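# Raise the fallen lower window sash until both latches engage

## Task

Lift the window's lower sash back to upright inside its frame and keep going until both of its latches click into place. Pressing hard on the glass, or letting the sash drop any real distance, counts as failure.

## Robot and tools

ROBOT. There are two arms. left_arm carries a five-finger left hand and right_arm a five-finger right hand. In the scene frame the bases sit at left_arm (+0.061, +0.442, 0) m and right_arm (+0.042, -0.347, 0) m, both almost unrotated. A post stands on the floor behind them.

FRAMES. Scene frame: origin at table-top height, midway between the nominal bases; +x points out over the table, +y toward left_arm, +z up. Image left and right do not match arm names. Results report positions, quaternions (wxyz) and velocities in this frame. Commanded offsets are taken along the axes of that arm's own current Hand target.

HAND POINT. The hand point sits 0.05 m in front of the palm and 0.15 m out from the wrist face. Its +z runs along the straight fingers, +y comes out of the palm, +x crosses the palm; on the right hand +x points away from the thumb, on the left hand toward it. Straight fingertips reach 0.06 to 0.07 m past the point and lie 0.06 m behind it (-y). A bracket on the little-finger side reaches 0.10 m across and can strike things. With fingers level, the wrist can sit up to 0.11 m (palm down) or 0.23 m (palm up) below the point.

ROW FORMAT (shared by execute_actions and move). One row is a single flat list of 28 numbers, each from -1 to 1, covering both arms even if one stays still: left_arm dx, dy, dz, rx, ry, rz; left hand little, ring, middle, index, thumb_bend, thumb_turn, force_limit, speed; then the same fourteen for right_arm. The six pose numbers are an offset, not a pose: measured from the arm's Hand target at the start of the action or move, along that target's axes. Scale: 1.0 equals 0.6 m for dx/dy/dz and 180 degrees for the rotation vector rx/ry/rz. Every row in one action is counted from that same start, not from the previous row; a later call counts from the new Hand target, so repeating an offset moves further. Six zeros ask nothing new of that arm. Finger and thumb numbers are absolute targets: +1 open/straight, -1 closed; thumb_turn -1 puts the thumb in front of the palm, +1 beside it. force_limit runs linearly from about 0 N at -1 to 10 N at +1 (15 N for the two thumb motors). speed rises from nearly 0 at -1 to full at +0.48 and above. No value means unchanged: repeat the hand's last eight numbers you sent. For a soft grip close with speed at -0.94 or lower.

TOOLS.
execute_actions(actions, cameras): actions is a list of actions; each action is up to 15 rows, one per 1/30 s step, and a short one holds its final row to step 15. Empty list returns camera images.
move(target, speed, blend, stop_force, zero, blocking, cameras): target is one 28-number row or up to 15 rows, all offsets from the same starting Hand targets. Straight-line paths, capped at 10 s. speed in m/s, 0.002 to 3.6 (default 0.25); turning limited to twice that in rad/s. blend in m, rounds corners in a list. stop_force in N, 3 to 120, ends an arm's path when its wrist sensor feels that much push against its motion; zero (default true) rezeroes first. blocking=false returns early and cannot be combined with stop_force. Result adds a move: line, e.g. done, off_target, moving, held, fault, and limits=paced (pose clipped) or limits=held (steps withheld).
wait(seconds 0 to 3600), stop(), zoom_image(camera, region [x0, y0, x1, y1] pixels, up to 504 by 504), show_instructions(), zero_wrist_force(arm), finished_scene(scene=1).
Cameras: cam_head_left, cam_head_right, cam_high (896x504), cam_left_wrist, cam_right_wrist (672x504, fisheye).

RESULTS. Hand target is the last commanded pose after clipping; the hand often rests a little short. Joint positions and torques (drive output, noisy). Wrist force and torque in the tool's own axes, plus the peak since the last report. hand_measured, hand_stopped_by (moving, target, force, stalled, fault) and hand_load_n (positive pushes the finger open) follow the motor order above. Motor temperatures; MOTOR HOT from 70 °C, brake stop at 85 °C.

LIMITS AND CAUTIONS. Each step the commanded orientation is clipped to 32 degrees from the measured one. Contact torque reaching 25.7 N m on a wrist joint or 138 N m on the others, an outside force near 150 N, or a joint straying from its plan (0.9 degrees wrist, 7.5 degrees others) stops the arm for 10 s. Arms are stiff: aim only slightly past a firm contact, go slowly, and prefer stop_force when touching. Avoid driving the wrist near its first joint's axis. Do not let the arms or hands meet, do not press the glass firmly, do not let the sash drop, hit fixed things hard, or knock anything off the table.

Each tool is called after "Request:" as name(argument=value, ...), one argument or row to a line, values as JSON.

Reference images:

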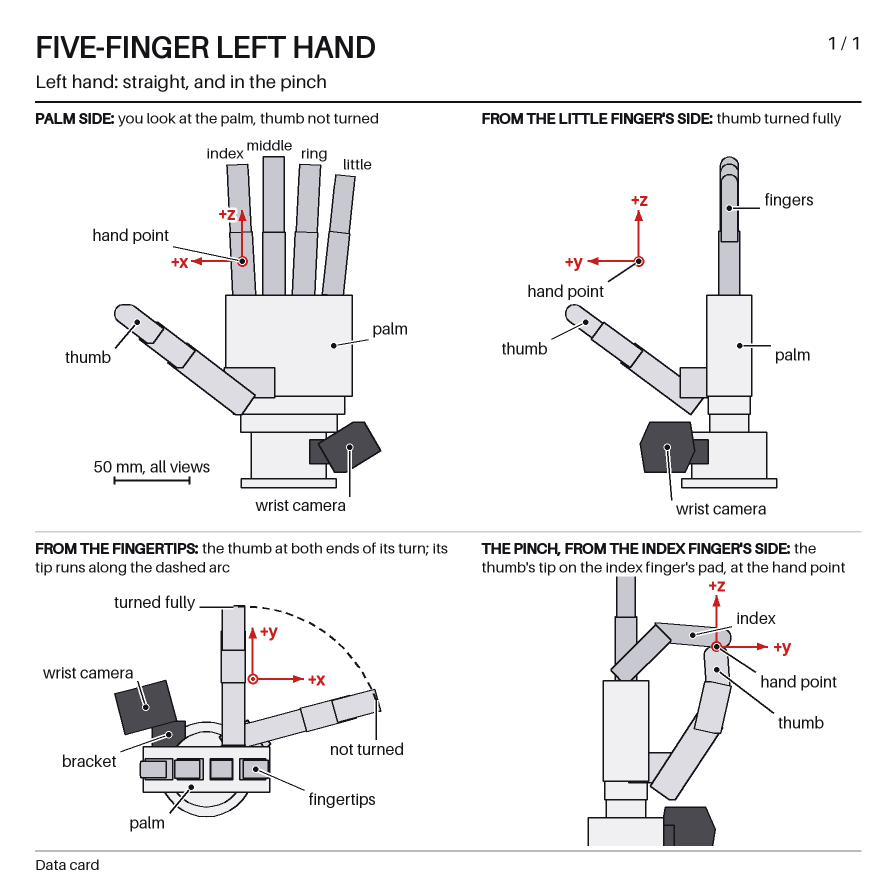

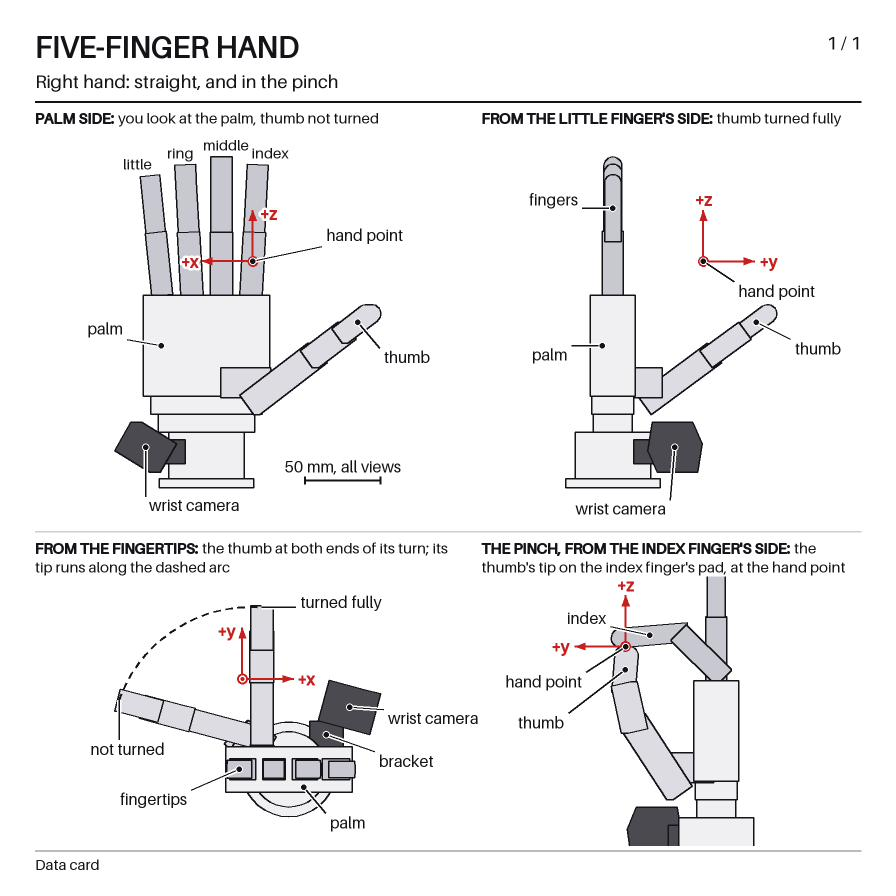

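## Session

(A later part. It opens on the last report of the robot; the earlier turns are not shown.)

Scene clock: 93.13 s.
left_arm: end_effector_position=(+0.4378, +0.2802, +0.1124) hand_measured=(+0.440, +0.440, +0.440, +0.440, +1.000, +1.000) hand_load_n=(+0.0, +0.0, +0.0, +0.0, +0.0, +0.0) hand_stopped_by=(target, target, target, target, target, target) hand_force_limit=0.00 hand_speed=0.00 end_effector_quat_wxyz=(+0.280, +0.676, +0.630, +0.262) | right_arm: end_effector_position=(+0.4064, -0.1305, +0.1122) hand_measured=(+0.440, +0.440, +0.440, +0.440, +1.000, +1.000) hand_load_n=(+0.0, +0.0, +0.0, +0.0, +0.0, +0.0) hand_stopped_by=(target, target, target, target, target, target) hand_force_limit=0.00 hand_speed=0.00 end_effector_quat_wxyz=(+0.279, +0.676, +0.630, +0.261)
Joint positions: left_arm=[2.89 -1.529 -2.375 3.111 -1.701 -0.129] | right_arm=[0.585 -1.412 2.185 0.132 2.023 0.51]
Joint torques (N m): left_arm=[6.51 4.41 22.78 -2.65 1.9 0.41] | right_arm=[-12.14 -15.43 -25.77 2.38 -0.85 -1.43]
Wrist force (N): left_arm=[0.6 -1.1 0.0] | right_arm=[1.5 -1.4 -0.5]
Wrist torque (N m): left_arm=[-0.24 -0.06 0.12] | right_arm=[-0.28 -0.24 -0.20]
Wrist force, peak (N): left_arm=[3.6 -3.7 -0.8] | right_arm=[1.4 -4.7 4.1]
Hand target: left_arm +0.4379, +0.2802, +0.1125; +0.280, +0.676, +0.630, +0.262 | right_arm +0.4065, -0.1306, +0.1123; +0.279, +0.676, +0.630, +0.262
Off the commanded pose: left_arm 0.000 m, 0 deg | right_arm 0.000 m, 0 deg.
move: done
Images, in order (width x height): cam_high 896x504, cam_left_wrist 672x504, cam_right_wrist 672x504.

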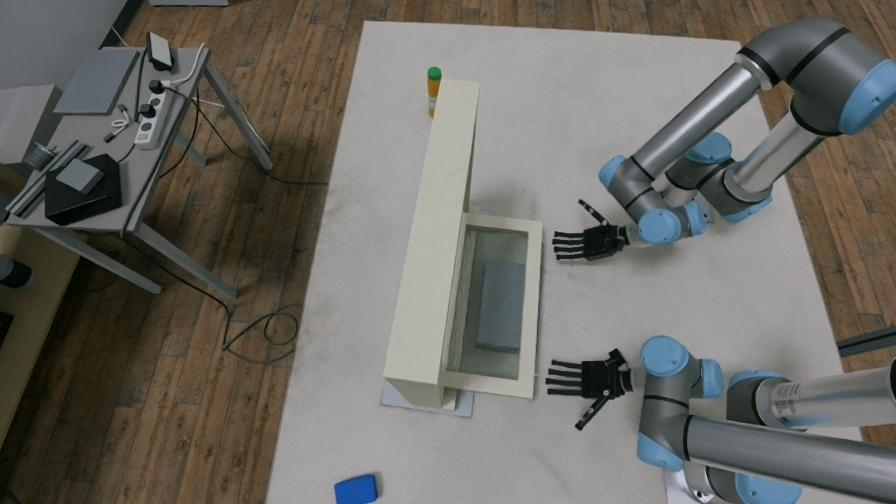

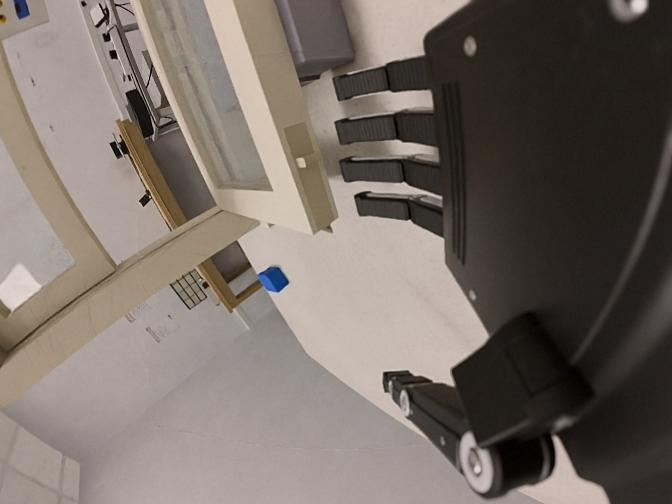

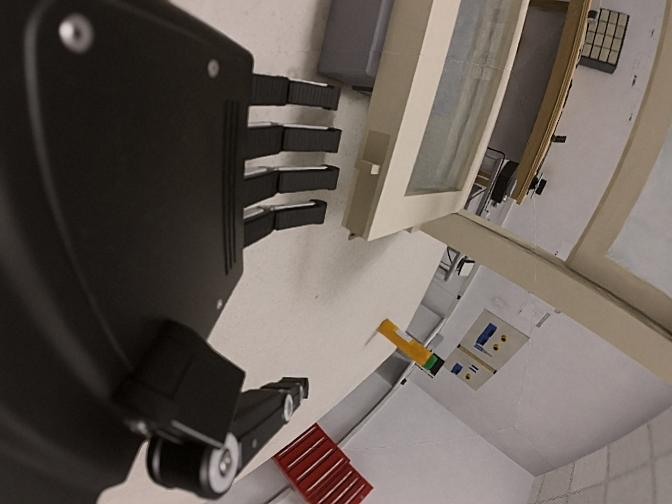

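Request:
move(
  target=[0,-0.0389,0.0389,0,0,0,0.44,0.44,0.44,0.44,1,1,0,0,0,-0.0389,0.0389,0,0,0,0.44,0.44,0.44,0.44,1,1,0,0],
  speed=0.05,
)

Request:
move(
  target=[0,-0.0165,0.0165,0,0,0,0.44,0.44,0.44,0.44,1,1,0,0,0,-0.0165,0.0165,0,0,0,0.44,0.44,0.44,0.44,1,1,0,0],
  speed=0.008,
  stop_force=4,
  cameras=["all"],
)

Request:
zoom_image(
  camera="cam_right_wrist",
  region=[230, 0, 530, 280],
)

Request:
zoom_image(
  camera="cam_left_wrist",
  region=[150, 0, 450, 280],
)

Scene clock: 95.63 s.
left_arm: end_effector_position=(+0.4379, +0.2802, +0.0794) hand_measured=(+0.440, +0.440, +0.440, +0.440, +1.000, +1.000) hand_load_n=(+0.0, +0.0, +0.0, +0.0, -0.5, +0.0) hand_stopped_by=(target, target, target, target, target, target) hand_force_limit=0.00 hand_speed=0.00 end_effector_quat_wxyz=(+0.280, +0.676, +0.630, +0.262) | right_arm: end_effector_position=(+0.4065, -0.1306, +0.0792) hand_measured=(+0.440, +0.440, +0.440, +0.440, +1.000, +1.000) hand_load_n=(+0.0, +0.0, +0.0, +0.0, -0.5, +0.0) hand_stopped_by=(target, target, target, target, target, target) hand_force_limit=0.00 hand_speed=0.00 end_effector_quat_wxyz=(+0.279, +0.676, +0.630, +0.261)
Joint positions: left_arm=[2.89 -1.613 -2.415 3.235 -1.701 -0.129] | right_arm=[0.585 -1.341 2.216 0.03 2.023 0.51]
Joint torques (N m): left_arm=[1.83 19.52 20.8 -1.16 0.1 1.99] | right_arm=[11.66 -21.87 -23.45 1.22 1.99 -0.45]
Wrist force (N): left_arm=[0.7 -0.8 0.0] | right_arm=[1.5 -1.4 -0.3]
Wrist torque (N m): left_arm=[-0.21 -0.08 0.11] | right_arm=[-0.28 -0.25 -0.19]
Wrist force, peak (N): left_arm=[0.8 -1.5 0.4] | right_arm=[1.6 -1.8 -0.2]
Hand target: left_arm +0.4379, +0.2802, +0.0794; +0.280, +0.676, +0.630, +0.262 | right_arm +0.4065, -0.1305, +0.0793; +0.279, +0.676, +0.630, +0.262
Off the commanded pose: left_arm 0.000 m, 0 deg | right_arm 0.000 m, 0 deg.
move: done

Scene clock: 98.40 s.
left_arm: end_effector_position=(+0.4379, +0.2803, +0.0654) hand_measured=(+0.440, +0.440, +0.440, +0.440, +1.000, +1.000) hand_load_n=(+0.0, +0.0, +0.0, +0.5, +0.0, +0.0) hand_stopped_by=(target, target, target, target, target, target) hand_force_limit=0.00 hand_speed=0.00 end_effector_quat_wxyz=(+0.280, +0.676, +0.630, +0.262) | right_arm: end_effector_position=(+0.4065, -0.1305, +0.0652) hand_measured=(+0.440, +0.440, +0.440, +0.440, +1.000, +1.000) hand_load_n=(+0.0, +0.0, +0.0, +0.0, +0.0, +0.0) hand_stopped_by=(target, target, target, target, target, target) hand_force_limit=0.00 hand_speed=0.00 end_effector_quat_wxyz=(+0.279, +0.676, +0.630, +0.261)
Joint positions: left_arm=[2.89 -1.653 -2.429 3.289 -1.701 -0.129] | right_arm=[0.585 -1.309 2.227 -0.013 2.023 0.51]
Joint torques (N m): left_arm=[5.64 26.22 19.32 -2.72 1.8 1.91] | right_arm=[13.86 -29.31 -16.41 2.51 1.88 1.64]
Wrist force (N): left_arm=[0.9 -1.0 0.2] | right_arm=[1.5 -1.3 -0.4]
Wrist torque (N m): left_arm=[-0.25 -0.12 0.12] | right_arm=[-0.26 -0.24 -0.18]
Wrist force, peak (N): left_arm=[1.1 -1.1 0.4] | right_arm=[1.7 -1.6 -0.3]
Hand target: left_arm +0.4380, +0.2802, +0.0654; +0.280, +0.676, +0.630, +0.262 | right_arm +0.4065, -0.1305, +0.0653; +0.279, +0.676, +0.630, +0.262
Off the commanded pose: left_arm 0.000 m, 0 deg | right_arm 0.000 m, 0 deg.
move: done

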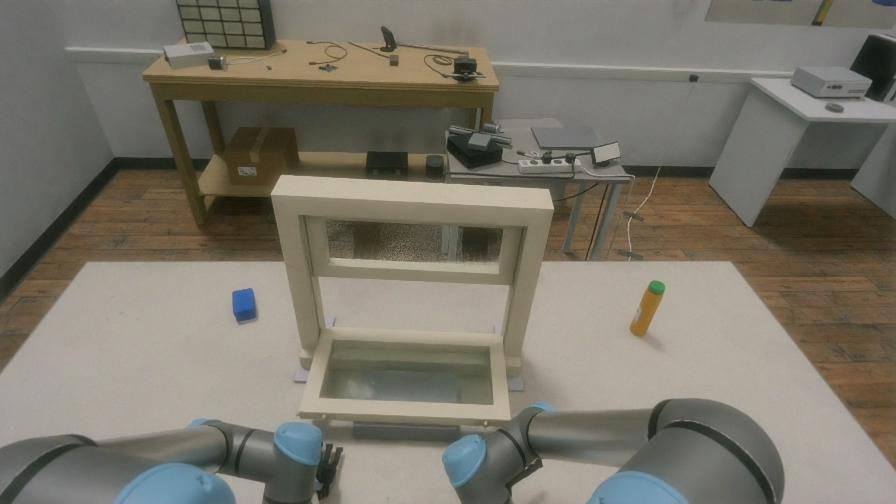

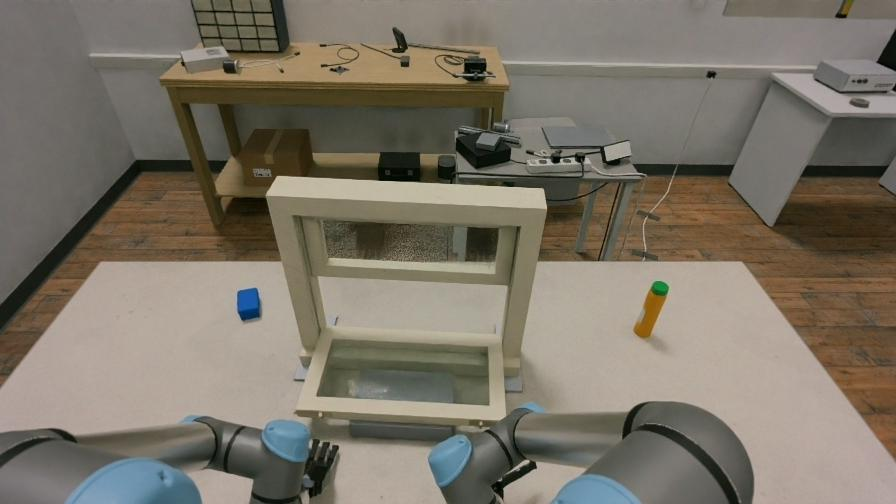

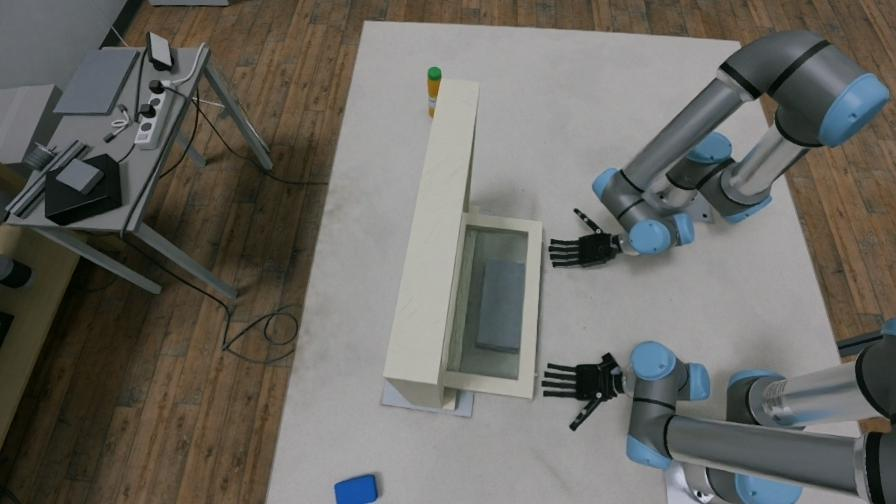

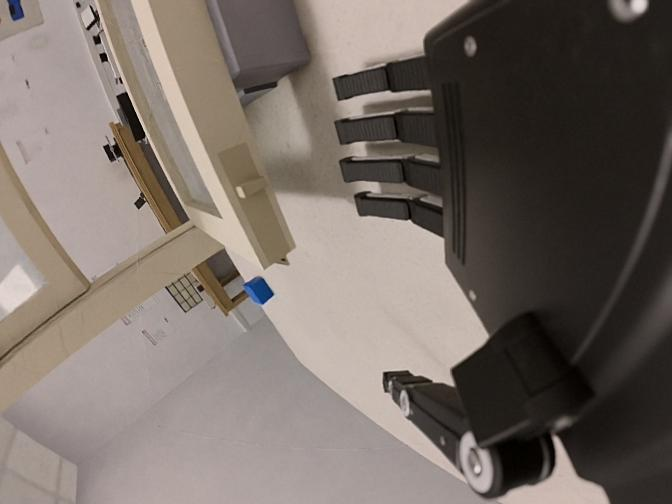

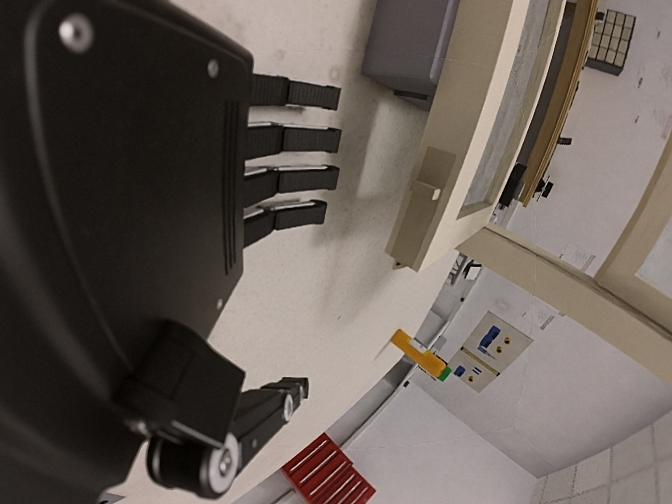

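Scaled by 1.680 from the camera's image (finer frame: 960x720).

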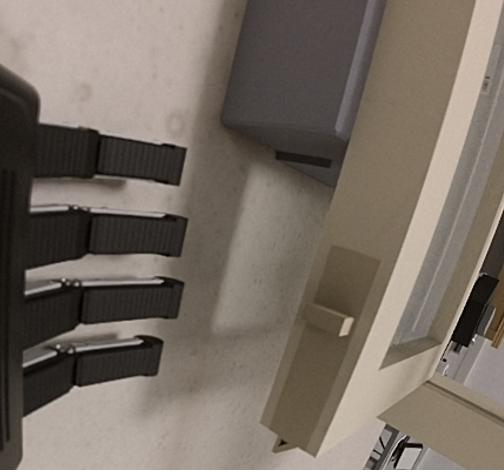

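Scaled by 1.680 from the camera's image (finer frame: 960x720).

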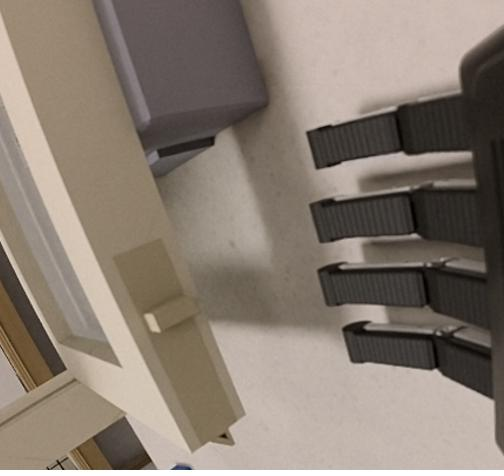

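Request:
move(
  target=[0.0167,0,0,0,0,0,0.44,0.44,0.44,0.44,1,1,0,0,-0.01,0,0,0,0,0,0.44,0.44,0.44,0.44,1,1,0,0],
  speed=0.03,
)

Request:
move(
  target=[0,0.0813,0.0813,0,0,0,0.44,0.44,0.44,0.44,1,1,0,0,0,0.0813,0.0813,0,0,0,0.44,0.44,0.44,0.44,1,1,0,0],
  speed=0.01,
  stop_force=4,
  cameras=["all"],
)

Request:
zoom_image(
  camera="cam_right_wrist",
  region=[230, 0, 530, 280],
)

Request:
zoom_image(
  camera="cam_left_wrist",
  region=[150, 0, 450, 280],
)

Scene clock: 100.77 s.
left_arm: end_effector_position=(+0.4385, +0.2902, +0.0654) hand_measured=(+0.440, +0.440, +0.440, +0.440, +1.000, +1.000) hand_load_n=(+0.0, +0.0, +0.0, +0.0, +0.0, +0.0) hand_stopped_by=(target, target, target, target, target, target) hand_force_limit=0.00 hand_speed=0.00 end_effector_quat_wxyz=(+0.280, +0.676, +0.630, +0.262) end_effector_velocity=(+0.001, +0.000, +0.001) end_effector_angular_velocity=(+0.000, -0.002, +0.004) | right_arm: end_effector_position=(+0.4061, -0.1366, +0.0652) hand_measured=(+0.440, +0.440, +0.440, +0.440, +1.000, +1.000) hand_load_n=(+0.0, +0.0, +0.0, +0.0, +0.0, +0.0) hand_stopped_by=(target, target, target, target, target, target) hand_force_limit=0.00 hand_speed=0.00 end_effector_quat_wxyz=(+0.279, +0.676, +0.630, +0.261)
Joint positions: left_arm=[2.942 -1.633 -2.451 3.294 -1.664 -0.091] | right_arm=[0.567 -1.322 2.244 -0.024 2.012 0.494]
Joint velocities: left_arm=[-0.005 -0.002 0.003 0 -0.006 -0.006] | right_arm=[within noise]
Joint torques (N m): left_arm=[-3.28 5.11 20.62 -0.7 -2.19 -1.72] | right_arm=[12.49 -16.78 -22.51 2.51 2.03 1.68]
Wrist force (N): left_arm=[0.7 -1.0 0.0] | right_arm=[1.5 -1.4 -0.3]
Wrist torque (N m): left_arm=[-0.22 -0.09 0.12] | right_arm=[-0.28 -0.24 -0.06]
Wrist force, peak (N): left_arm=[1.1 -1.2 0.3] | right_arm=[1.9 -1.3 -0.4]
Hand target: left_arm +0.4387, +0.2902, +0.0655; +0.280, +0.676, +0.630, +0.262 | right_arm +0.4061, -0.1365, +0.0653; +0.279, +0.676, +0.630, +0.262
Off the commanded pose: left_arm 0.000 m, 0 deg | right_arm 0.000 m, 0 deg.
move: done

Scene clock: 108.83 s.
left_arm: end_effector_position=(+0.5075, +0.2854, +0.0655) hand_measured=(+0.440, +0.440, +0.440, +0.440, +1.000, +1.000) hand_load_n=(+0.0, +0.0, +0.0, +0.0, +0.0, +0.0) hand_stopped_by=(target, target, target, target, target, target) hand_force_limit=0.00 hand_speed=0.00 end_effector_quat_wxyz=(+0.280, +0.676, +0.630, +0.262) | right_arm: end_effector_position=(+0.4749, -0.1412, +0.0652) hand_measured=(+0.440, +0.440, +0.440, +0.440, +1.000, +1.000) hand_load_n=(+0.0, +0.0, +0.0, +0.0, +0.0, +0.0) hand_stopped_by=(target, target, target, target, target, target) hand_force_limit=0.00 hand_speed=0.00 end_effector_quat_wxyz=(+0.279, +0.676, +0.630, +0.261)
Joint positions: left_arm=[2.978 -1.762 -2.292 3.266 -1.639 -0.066] | right_arm=[0.434 -1.263 2.143 -0.025 1.926 0.382]
Joint torques (N m): left_arm=[-5.18 31.23 -3.51 1.45 -0.94 -0.65] | right_arm=[12.57 -31.98 1.27 0.59 1.87 1.64]
Wrist force (N): left_arm=[0.9 -1.0 -0.5] | right_arm=[1.4 -1.2 -0.4]
Wrist torque (N m): left_arm=[-0.18 -0.13 0.06] | right_arm=[-0.24 -0.21 -0.02]
Wrist force, peak (N): left_arm=[1.1 -1.1 -0.4] | right_arm=[1.8 -1.4 -0.3]
Hand target: left_arm +0.5075, +0.2854, +0.0655; +0.280, +0.676, +0.630, +0.262 | right_arm +0.4749, -0.1412, +0.0652; +0.279, +0.676, +0.630, +0.262
Off the commanded pose: left_arm 0.000 m, 0 deg | right_arm 0.000 m, 0 deg.
move: done

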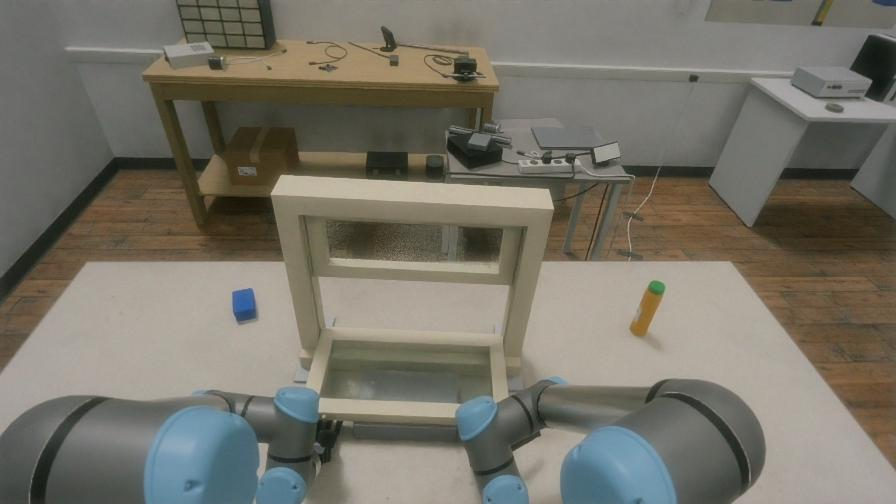

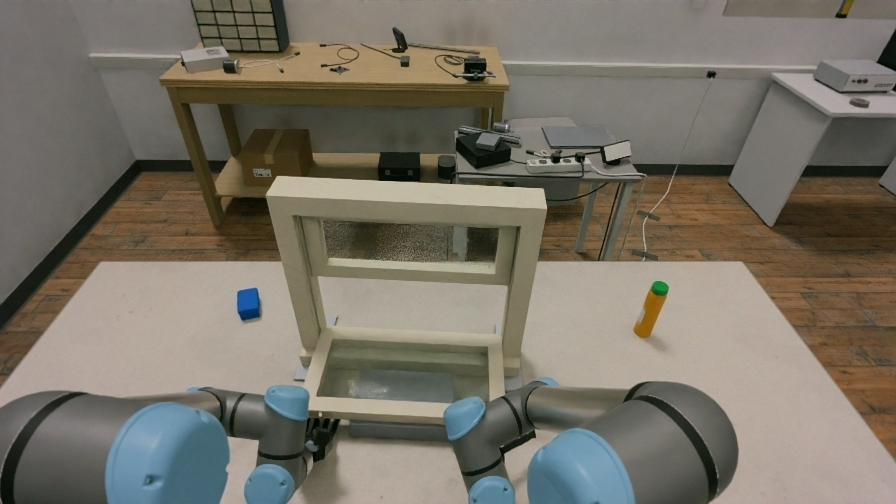

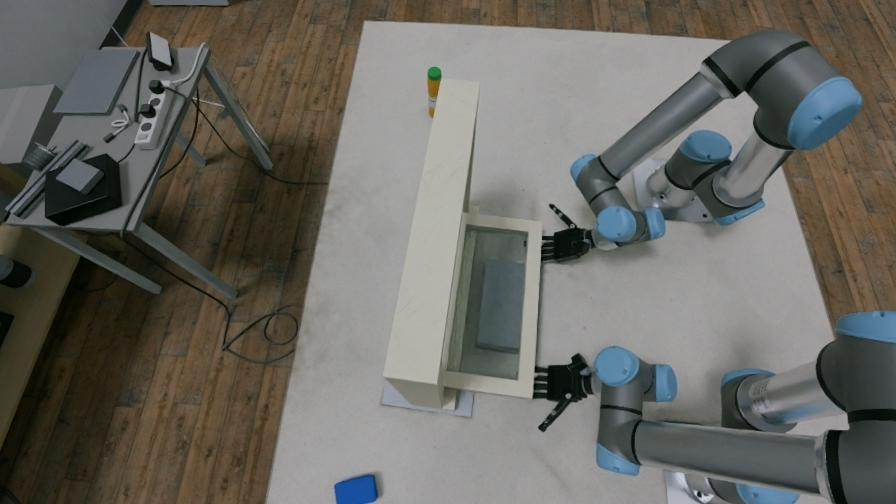

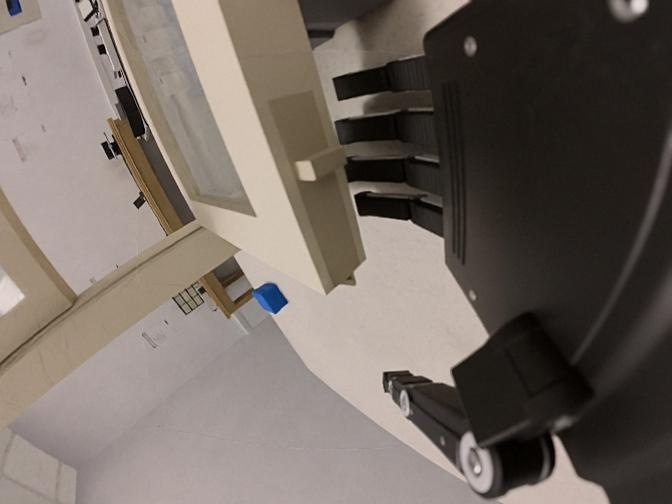

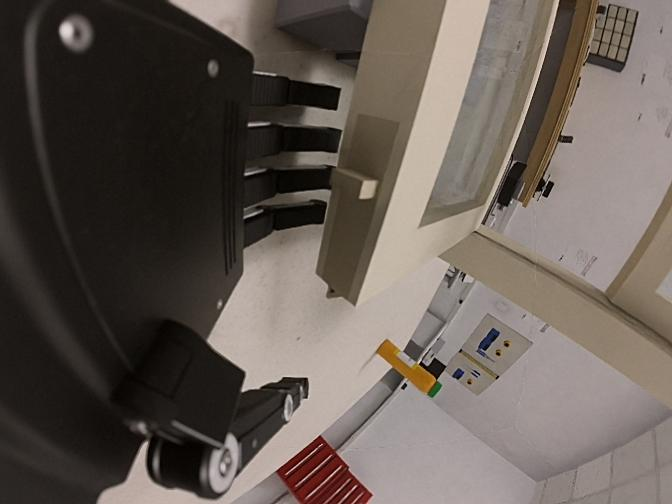

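Scaled by 1.680 from the camera's image (finer frame: 960x720).

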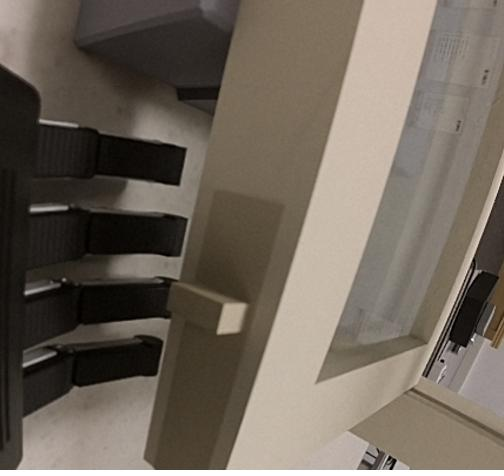

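Scaled by 1.680 from the camera's image (finer frame: 960x720).

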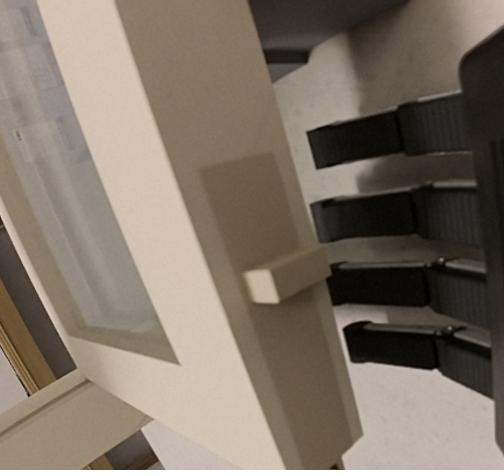

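Request:
move(
  target=[0,0.0118,0.0118,0,0,0,0.44,0.44,0.44,0.44,1,1,0,0,0,0.0118,0.0118,0,0,0,0.44,0.44,0.44,0.44,1,1,0,0],
  speed=0.01,
  stop_force=4,
)

Request:
move(
  target=[0,0.0412,-0.0412,0,0,0,0.44,0.44,0.44,0.44,1,1,0,0,0,0.0412,-0.0412,0,0,0,0.44,0.44,0.44,0.44,1,1,0,0],
  speed=0.008,
  stop_force=3,
  cameras=["all"],
)

Request:
zoom_image(
  camera="cam_right_wrist",
  region=[230, 0, 530, 280],
)

Request:
zoom_image(
  camera="cam_left_wrist",
  region=[150, 0, 450, 280],
)

Scene clock: 112.87 s.
left_arm: end_effector_position=(+0.5175, +0.2847, +0.0655) hand_measured=(+0.440, +0.440, +0.440, +0.440, +1.000, +1.000) hand_load_n=(+0.0, +0.0, +0.0, +0.0, +0.0, +0.0) hand_stopped_by=(target, target, target, target, target, target) hand_force_limit=0.00 hand_speed=0.00 end_effector_quat_wxyz=(+0.280, +0.676, +0.630, +0.262) | right_arm: end_effector_position=(+0.4849, -0.1419, +0.0652) hand_measured=(+0.440, +0.440, +0.440, +0.440, +1.000, +1.000) hand_load_n=(+0.0, +0.0, +0.0, +0.0, +0.0, +0.0) hand_stopped_by=(target, target, target, target, target, target) hand_force_limit=0.00 hand_speed=0.00 end_effector_quat_wxyz=(+0.279, +0.676, +0.630, +0.262)
Joint positions: left_arm=[2.981 -1.78 -2.267 3.26 -1.636 -0.064] | right_arm=[0.418 -1.252 2.125 -0.023 1.916 0.37]
Joint torques (N m): left_arm=[-4.93 31.5 -3.21 1.29 -0.66 -0.55] | right_arm=[12.82 -33.2 1.56 -0.14 1.85 1.58]
Wrist force (N): left_arm=[0.8 -1.0 -0.4] | right_arm=[1.4 -1.3 -0.3]
Wrist torque (N m): left_arm=[-0.18 -0.11 0.04] | right_arm=[-0.26 -0.22 -0.01]
Wrist force, peak (N): left_arm=[0.9 -1.3 -0.5] | right_arm=[1.5 -1.5 -0.4]
Hand target: left_arm +0.5175, +0.2847, +0.0655; +0.280, +0.676, +0.630, +0.262 | right_arm +0.4849, -0.1419, +0.0652; +0.279, +0.676, +0.630, +0.262
Off the commanded pose: left_arm 0.000 m, 0 deg | right_arm 0.000 m, 0 deg.
move: done

Scene clock: 117.50 s.
left_arm: end_effector_position=(+0.5174, +0.2847, +0.0937) hand_measured=(+0.440, +0.440, +0.440, +0.440, +1.000, +1.000) hand_load_n=(+1.0, +0.5, +0.0, +0.5, +0.0, +0.0) hand_stopped_by=(target, target, target, target, target, target) hand_force_limit=0.00 hand_speed=0.00 end_effector_quat_wxyz=(+0.280, +0.676, +0.630, +0.262) | right_arm: end_effector_position=(+0.4849, -0.1420, +0.0927) hand_measured=(+0.440, +0.440, +0.440, +0.440, +1.000, +1.000) hand_load_n=(+0.0, +0.0, +0.0, +0.5, +0.0, +0.0) hand_stopped_by=(target, target, target, target, target, target) hand_force_limit=0.00 hand_speed=0.00 end_effector_quat_wxyz=(+0.279, +0.676, +0.630, +0.262)
Joint positions: left_arm=[2.981 -1.715 -2.241 3.169 -1.636 -0.064] | right_arm=[0.418 -1.308 2.103 0.056 1.916 0.37]
Joint torques (N m): left_arm=[-2.64 11.84 0.77 1.45 -1.61 -1.82] | right_arm=[-11.31 -19.82 -0.49 -0.26 1.87 -1.22]
Wrist force (N): left_arm=[1.3 -4.3 -1.5] | right_arm=[1.5 -3.7 -1.0]
Wrist torque (N m): left_arm=[-0.19 -0.20 0.22] | right_arm=[-0.23 -0.27 -0.02]
Wrist force, peak (N): left_arm=[2.0 -9.0 -0.1] | right_arm=[1.7 -7.0 3.5]
Hand target: left_arm +0.5174, +0.2847, +0.0937; +0.280, +0.676, +0.630, +0.262 (not the last commanded pose) | right_arm +0.4849, -0.1420, +0.0927; +0.279, +0.676, +0.630, +0.262 (not the last commanded pose)
Off the commanded pose: left_arm 0.007 m, 0 deg | right_arm 0.007 m, 0 deg.
move: contact (left_arm, right_arm)

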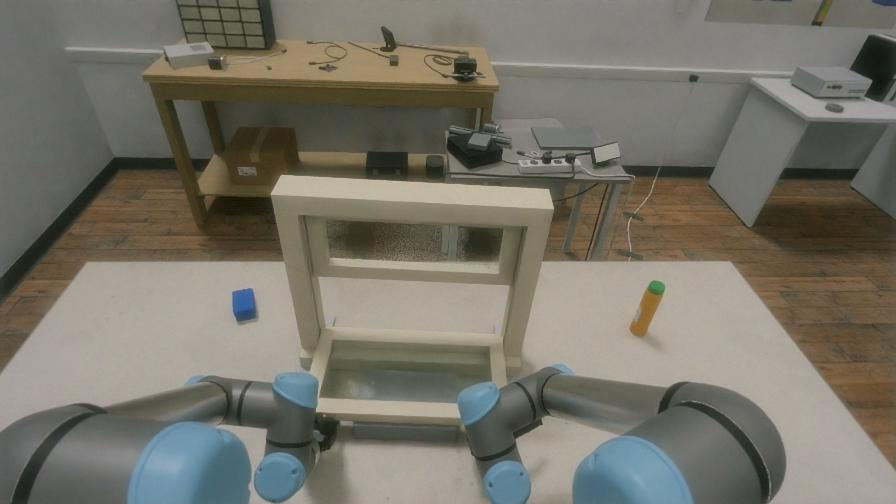

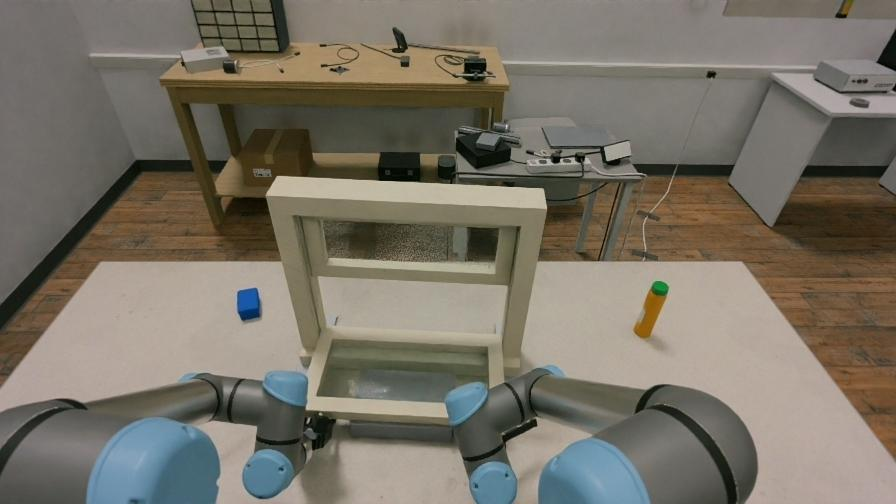

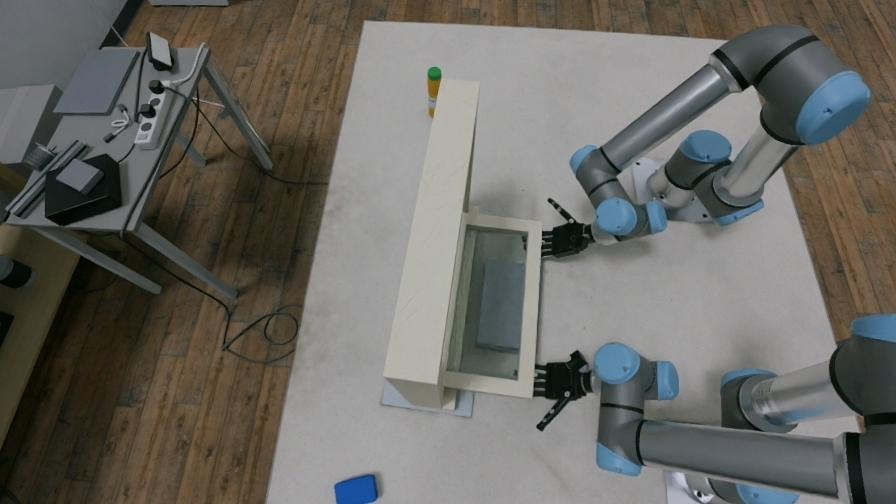

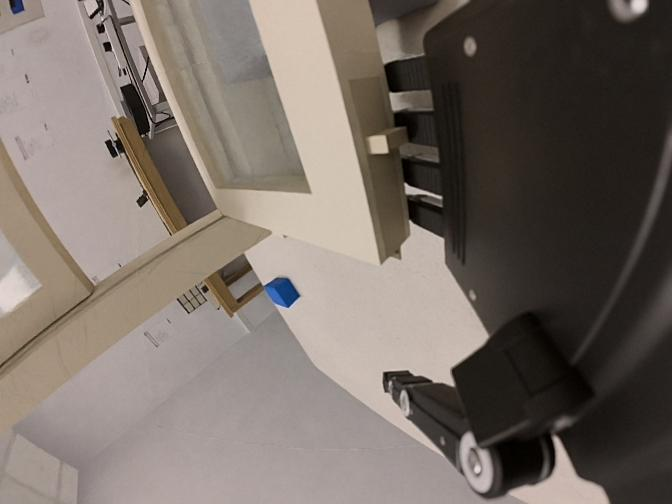

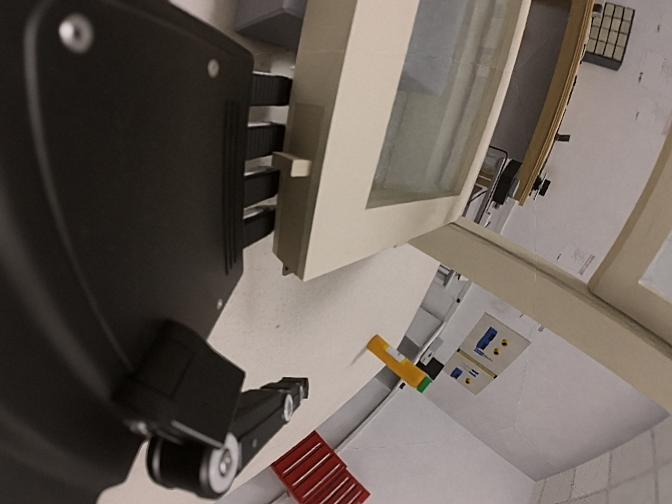

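Scaled by 1.680 from the camera's image (finer frame: 960x720).

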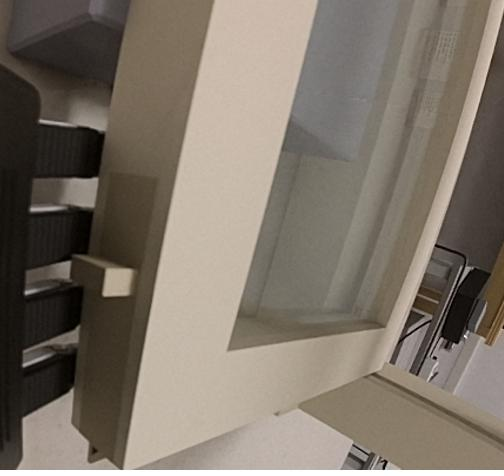

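Scaled by 1.680 from the camera's image (finer frame: 960x720).

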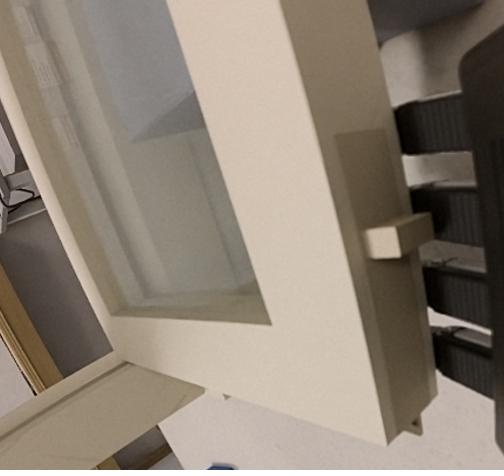

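Request:
move(
  target=[0,0.0375,-0.0474,0,0,0,0.44,0.44,0.44,0.44,1,1,0,0,0,0.0375,-0.0474,0,0,0,0.44,0.44,0.44,0.44,1,1,0,0],
  speed=0.03,
  cameras=["all"],
)

Request:
zoom_image(
  camera="cam_right_wrist",
  region=[200, 0, 500, 320],
)

Request:
zoom_image(
  camera="cam_head_right",
  region=[280, 300, 580, 460],
)

Scene clock: 126.73 s.
left_arm: end_effector_position=(+0.5133, +0.2849, +0.1299) hand_measured=(+0.440, +0.440, +0.440, +0.440, +1.000, +1.000) hand_load_n=(+0.0, +0.5, +5.5, +1.0, +0.0, +0.0) hand_stopped_by=(target, target, target, target, target, target) hand_force_limit=0.00 hand_speed=0.00 end_effector_quat_wxyz=(+0.280, +0.676, +0.630, +0.262) | right_arm: end_effector_position=(+0.4808, -0.1417, +0.1289) hand_measured=(+0.440, +0.440, +0.440, +0.440, +1.000, +1.000) hand_load_n=(+0.0, +0.0, +2.0, +1.0, +0.0, +0.0) hand_stopped_by=(target, target, target, target, target, target) hand_force_limit=0.00 hand_speed=0.00 end_effector_quat_wxyz=(+0.279, +0.676, +0.630, +0.262) end_effector_velocity=(+0.001, +0.000, +0.000) end_effector_angular_velocity=(+0.001, -0.003, +0.000)
Joint positions: left_arm=[2.98 -1.633 -2.209 3.055 -1.638 -0.065] | right_arm=[0.424 -1.38 2.073 0.158 1.92 0.375]
Joint velocities: left_arm=[within noise] | right_arm=[0 0.002 0 -0.005 0 0]
Joint torques (N m): left_arm=[-3.88 11.64 2.89 2.45 -1.95 -1.71] | right_arm=[8.46 -18.37 -4.11 -1.37 1.35 1.24]
Wrist force (N): left_arm=[1.5 -6.5 2.7] | right_arm=[0.4 -4.5 1.0]
Wrist torque (N m): left_arm=[-0.46 -0.11 0.28] | right_arm=[-0.38 -0.19 -0.32]
Wrist force, peak (N): left_arm=[0.8 -4.4 6.4] | right_arm=[3.5 -3.5 4.3]
Hand target: left_arm +0.5132, +0.2849, +0.1297; +0.280, +0.676, +0.630, +0.262 | right_arm +0.4807, -0.1417, +0.1287; +0.279, +0.676, +0.630, +0.262
Off the commanded pose: left_arm 0.000 m, 0 deg | right_arm 0.000 m, 0 deg.
move: done

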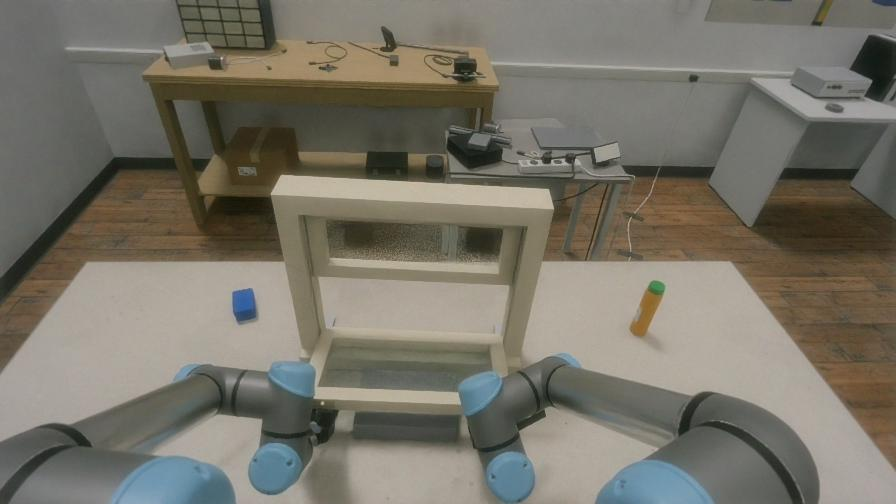

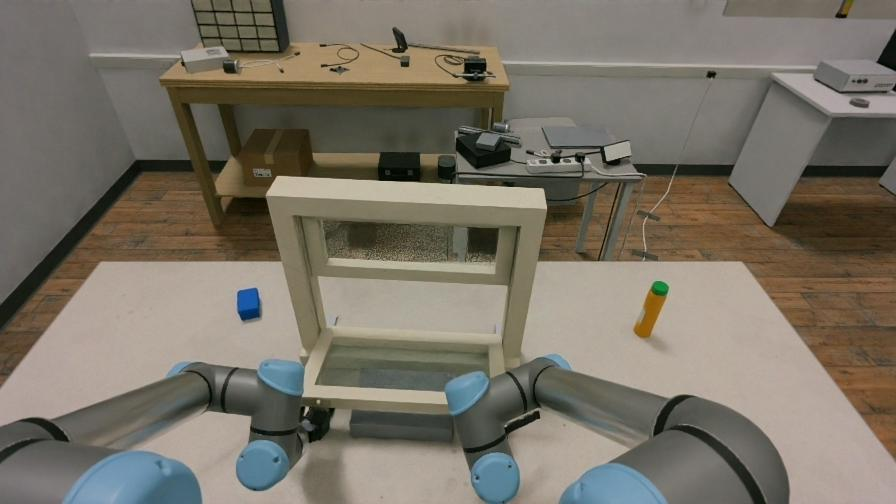

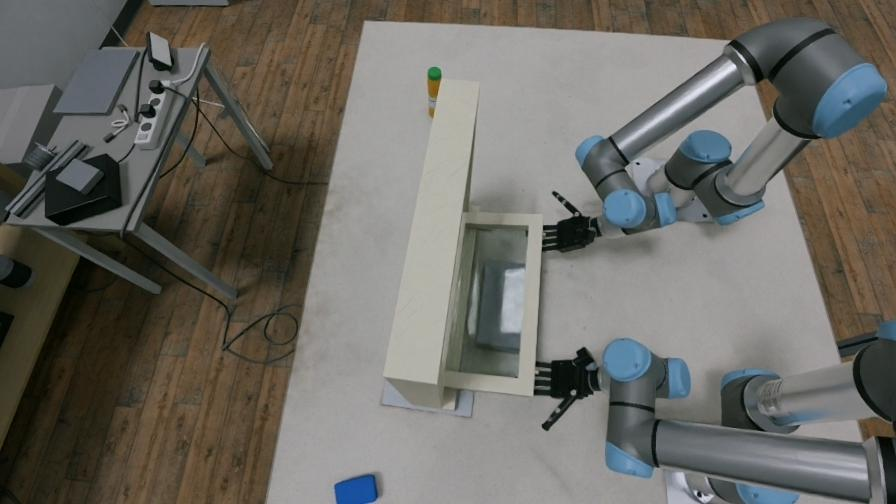

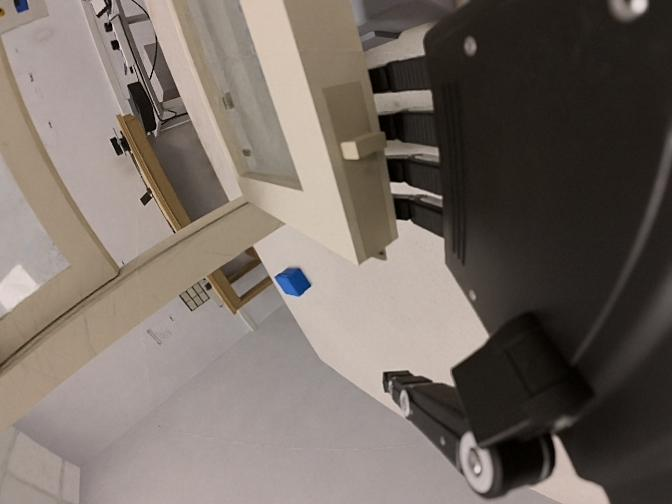

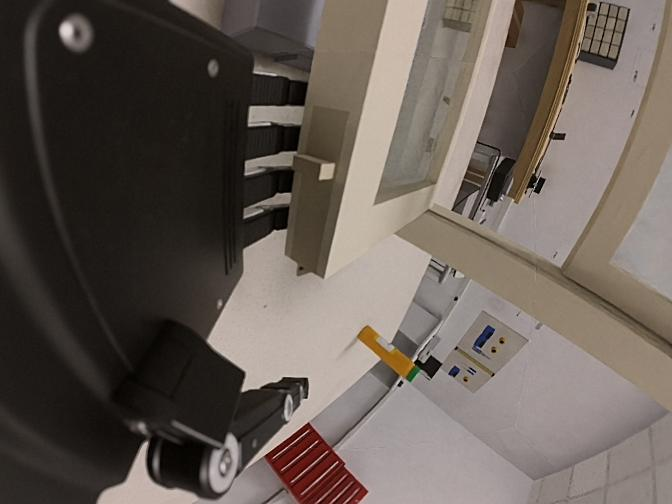

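Scaled by 1.575 from the camera's image (finer frame: 960x720).

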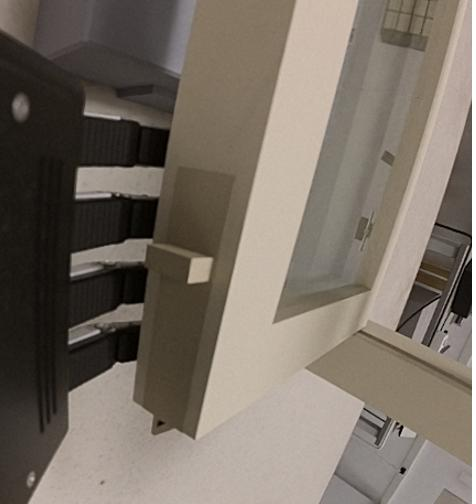

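Scaled by 1.680 from the camera's image (finer frame: 1280x720).

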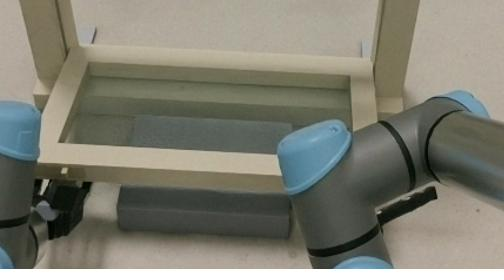

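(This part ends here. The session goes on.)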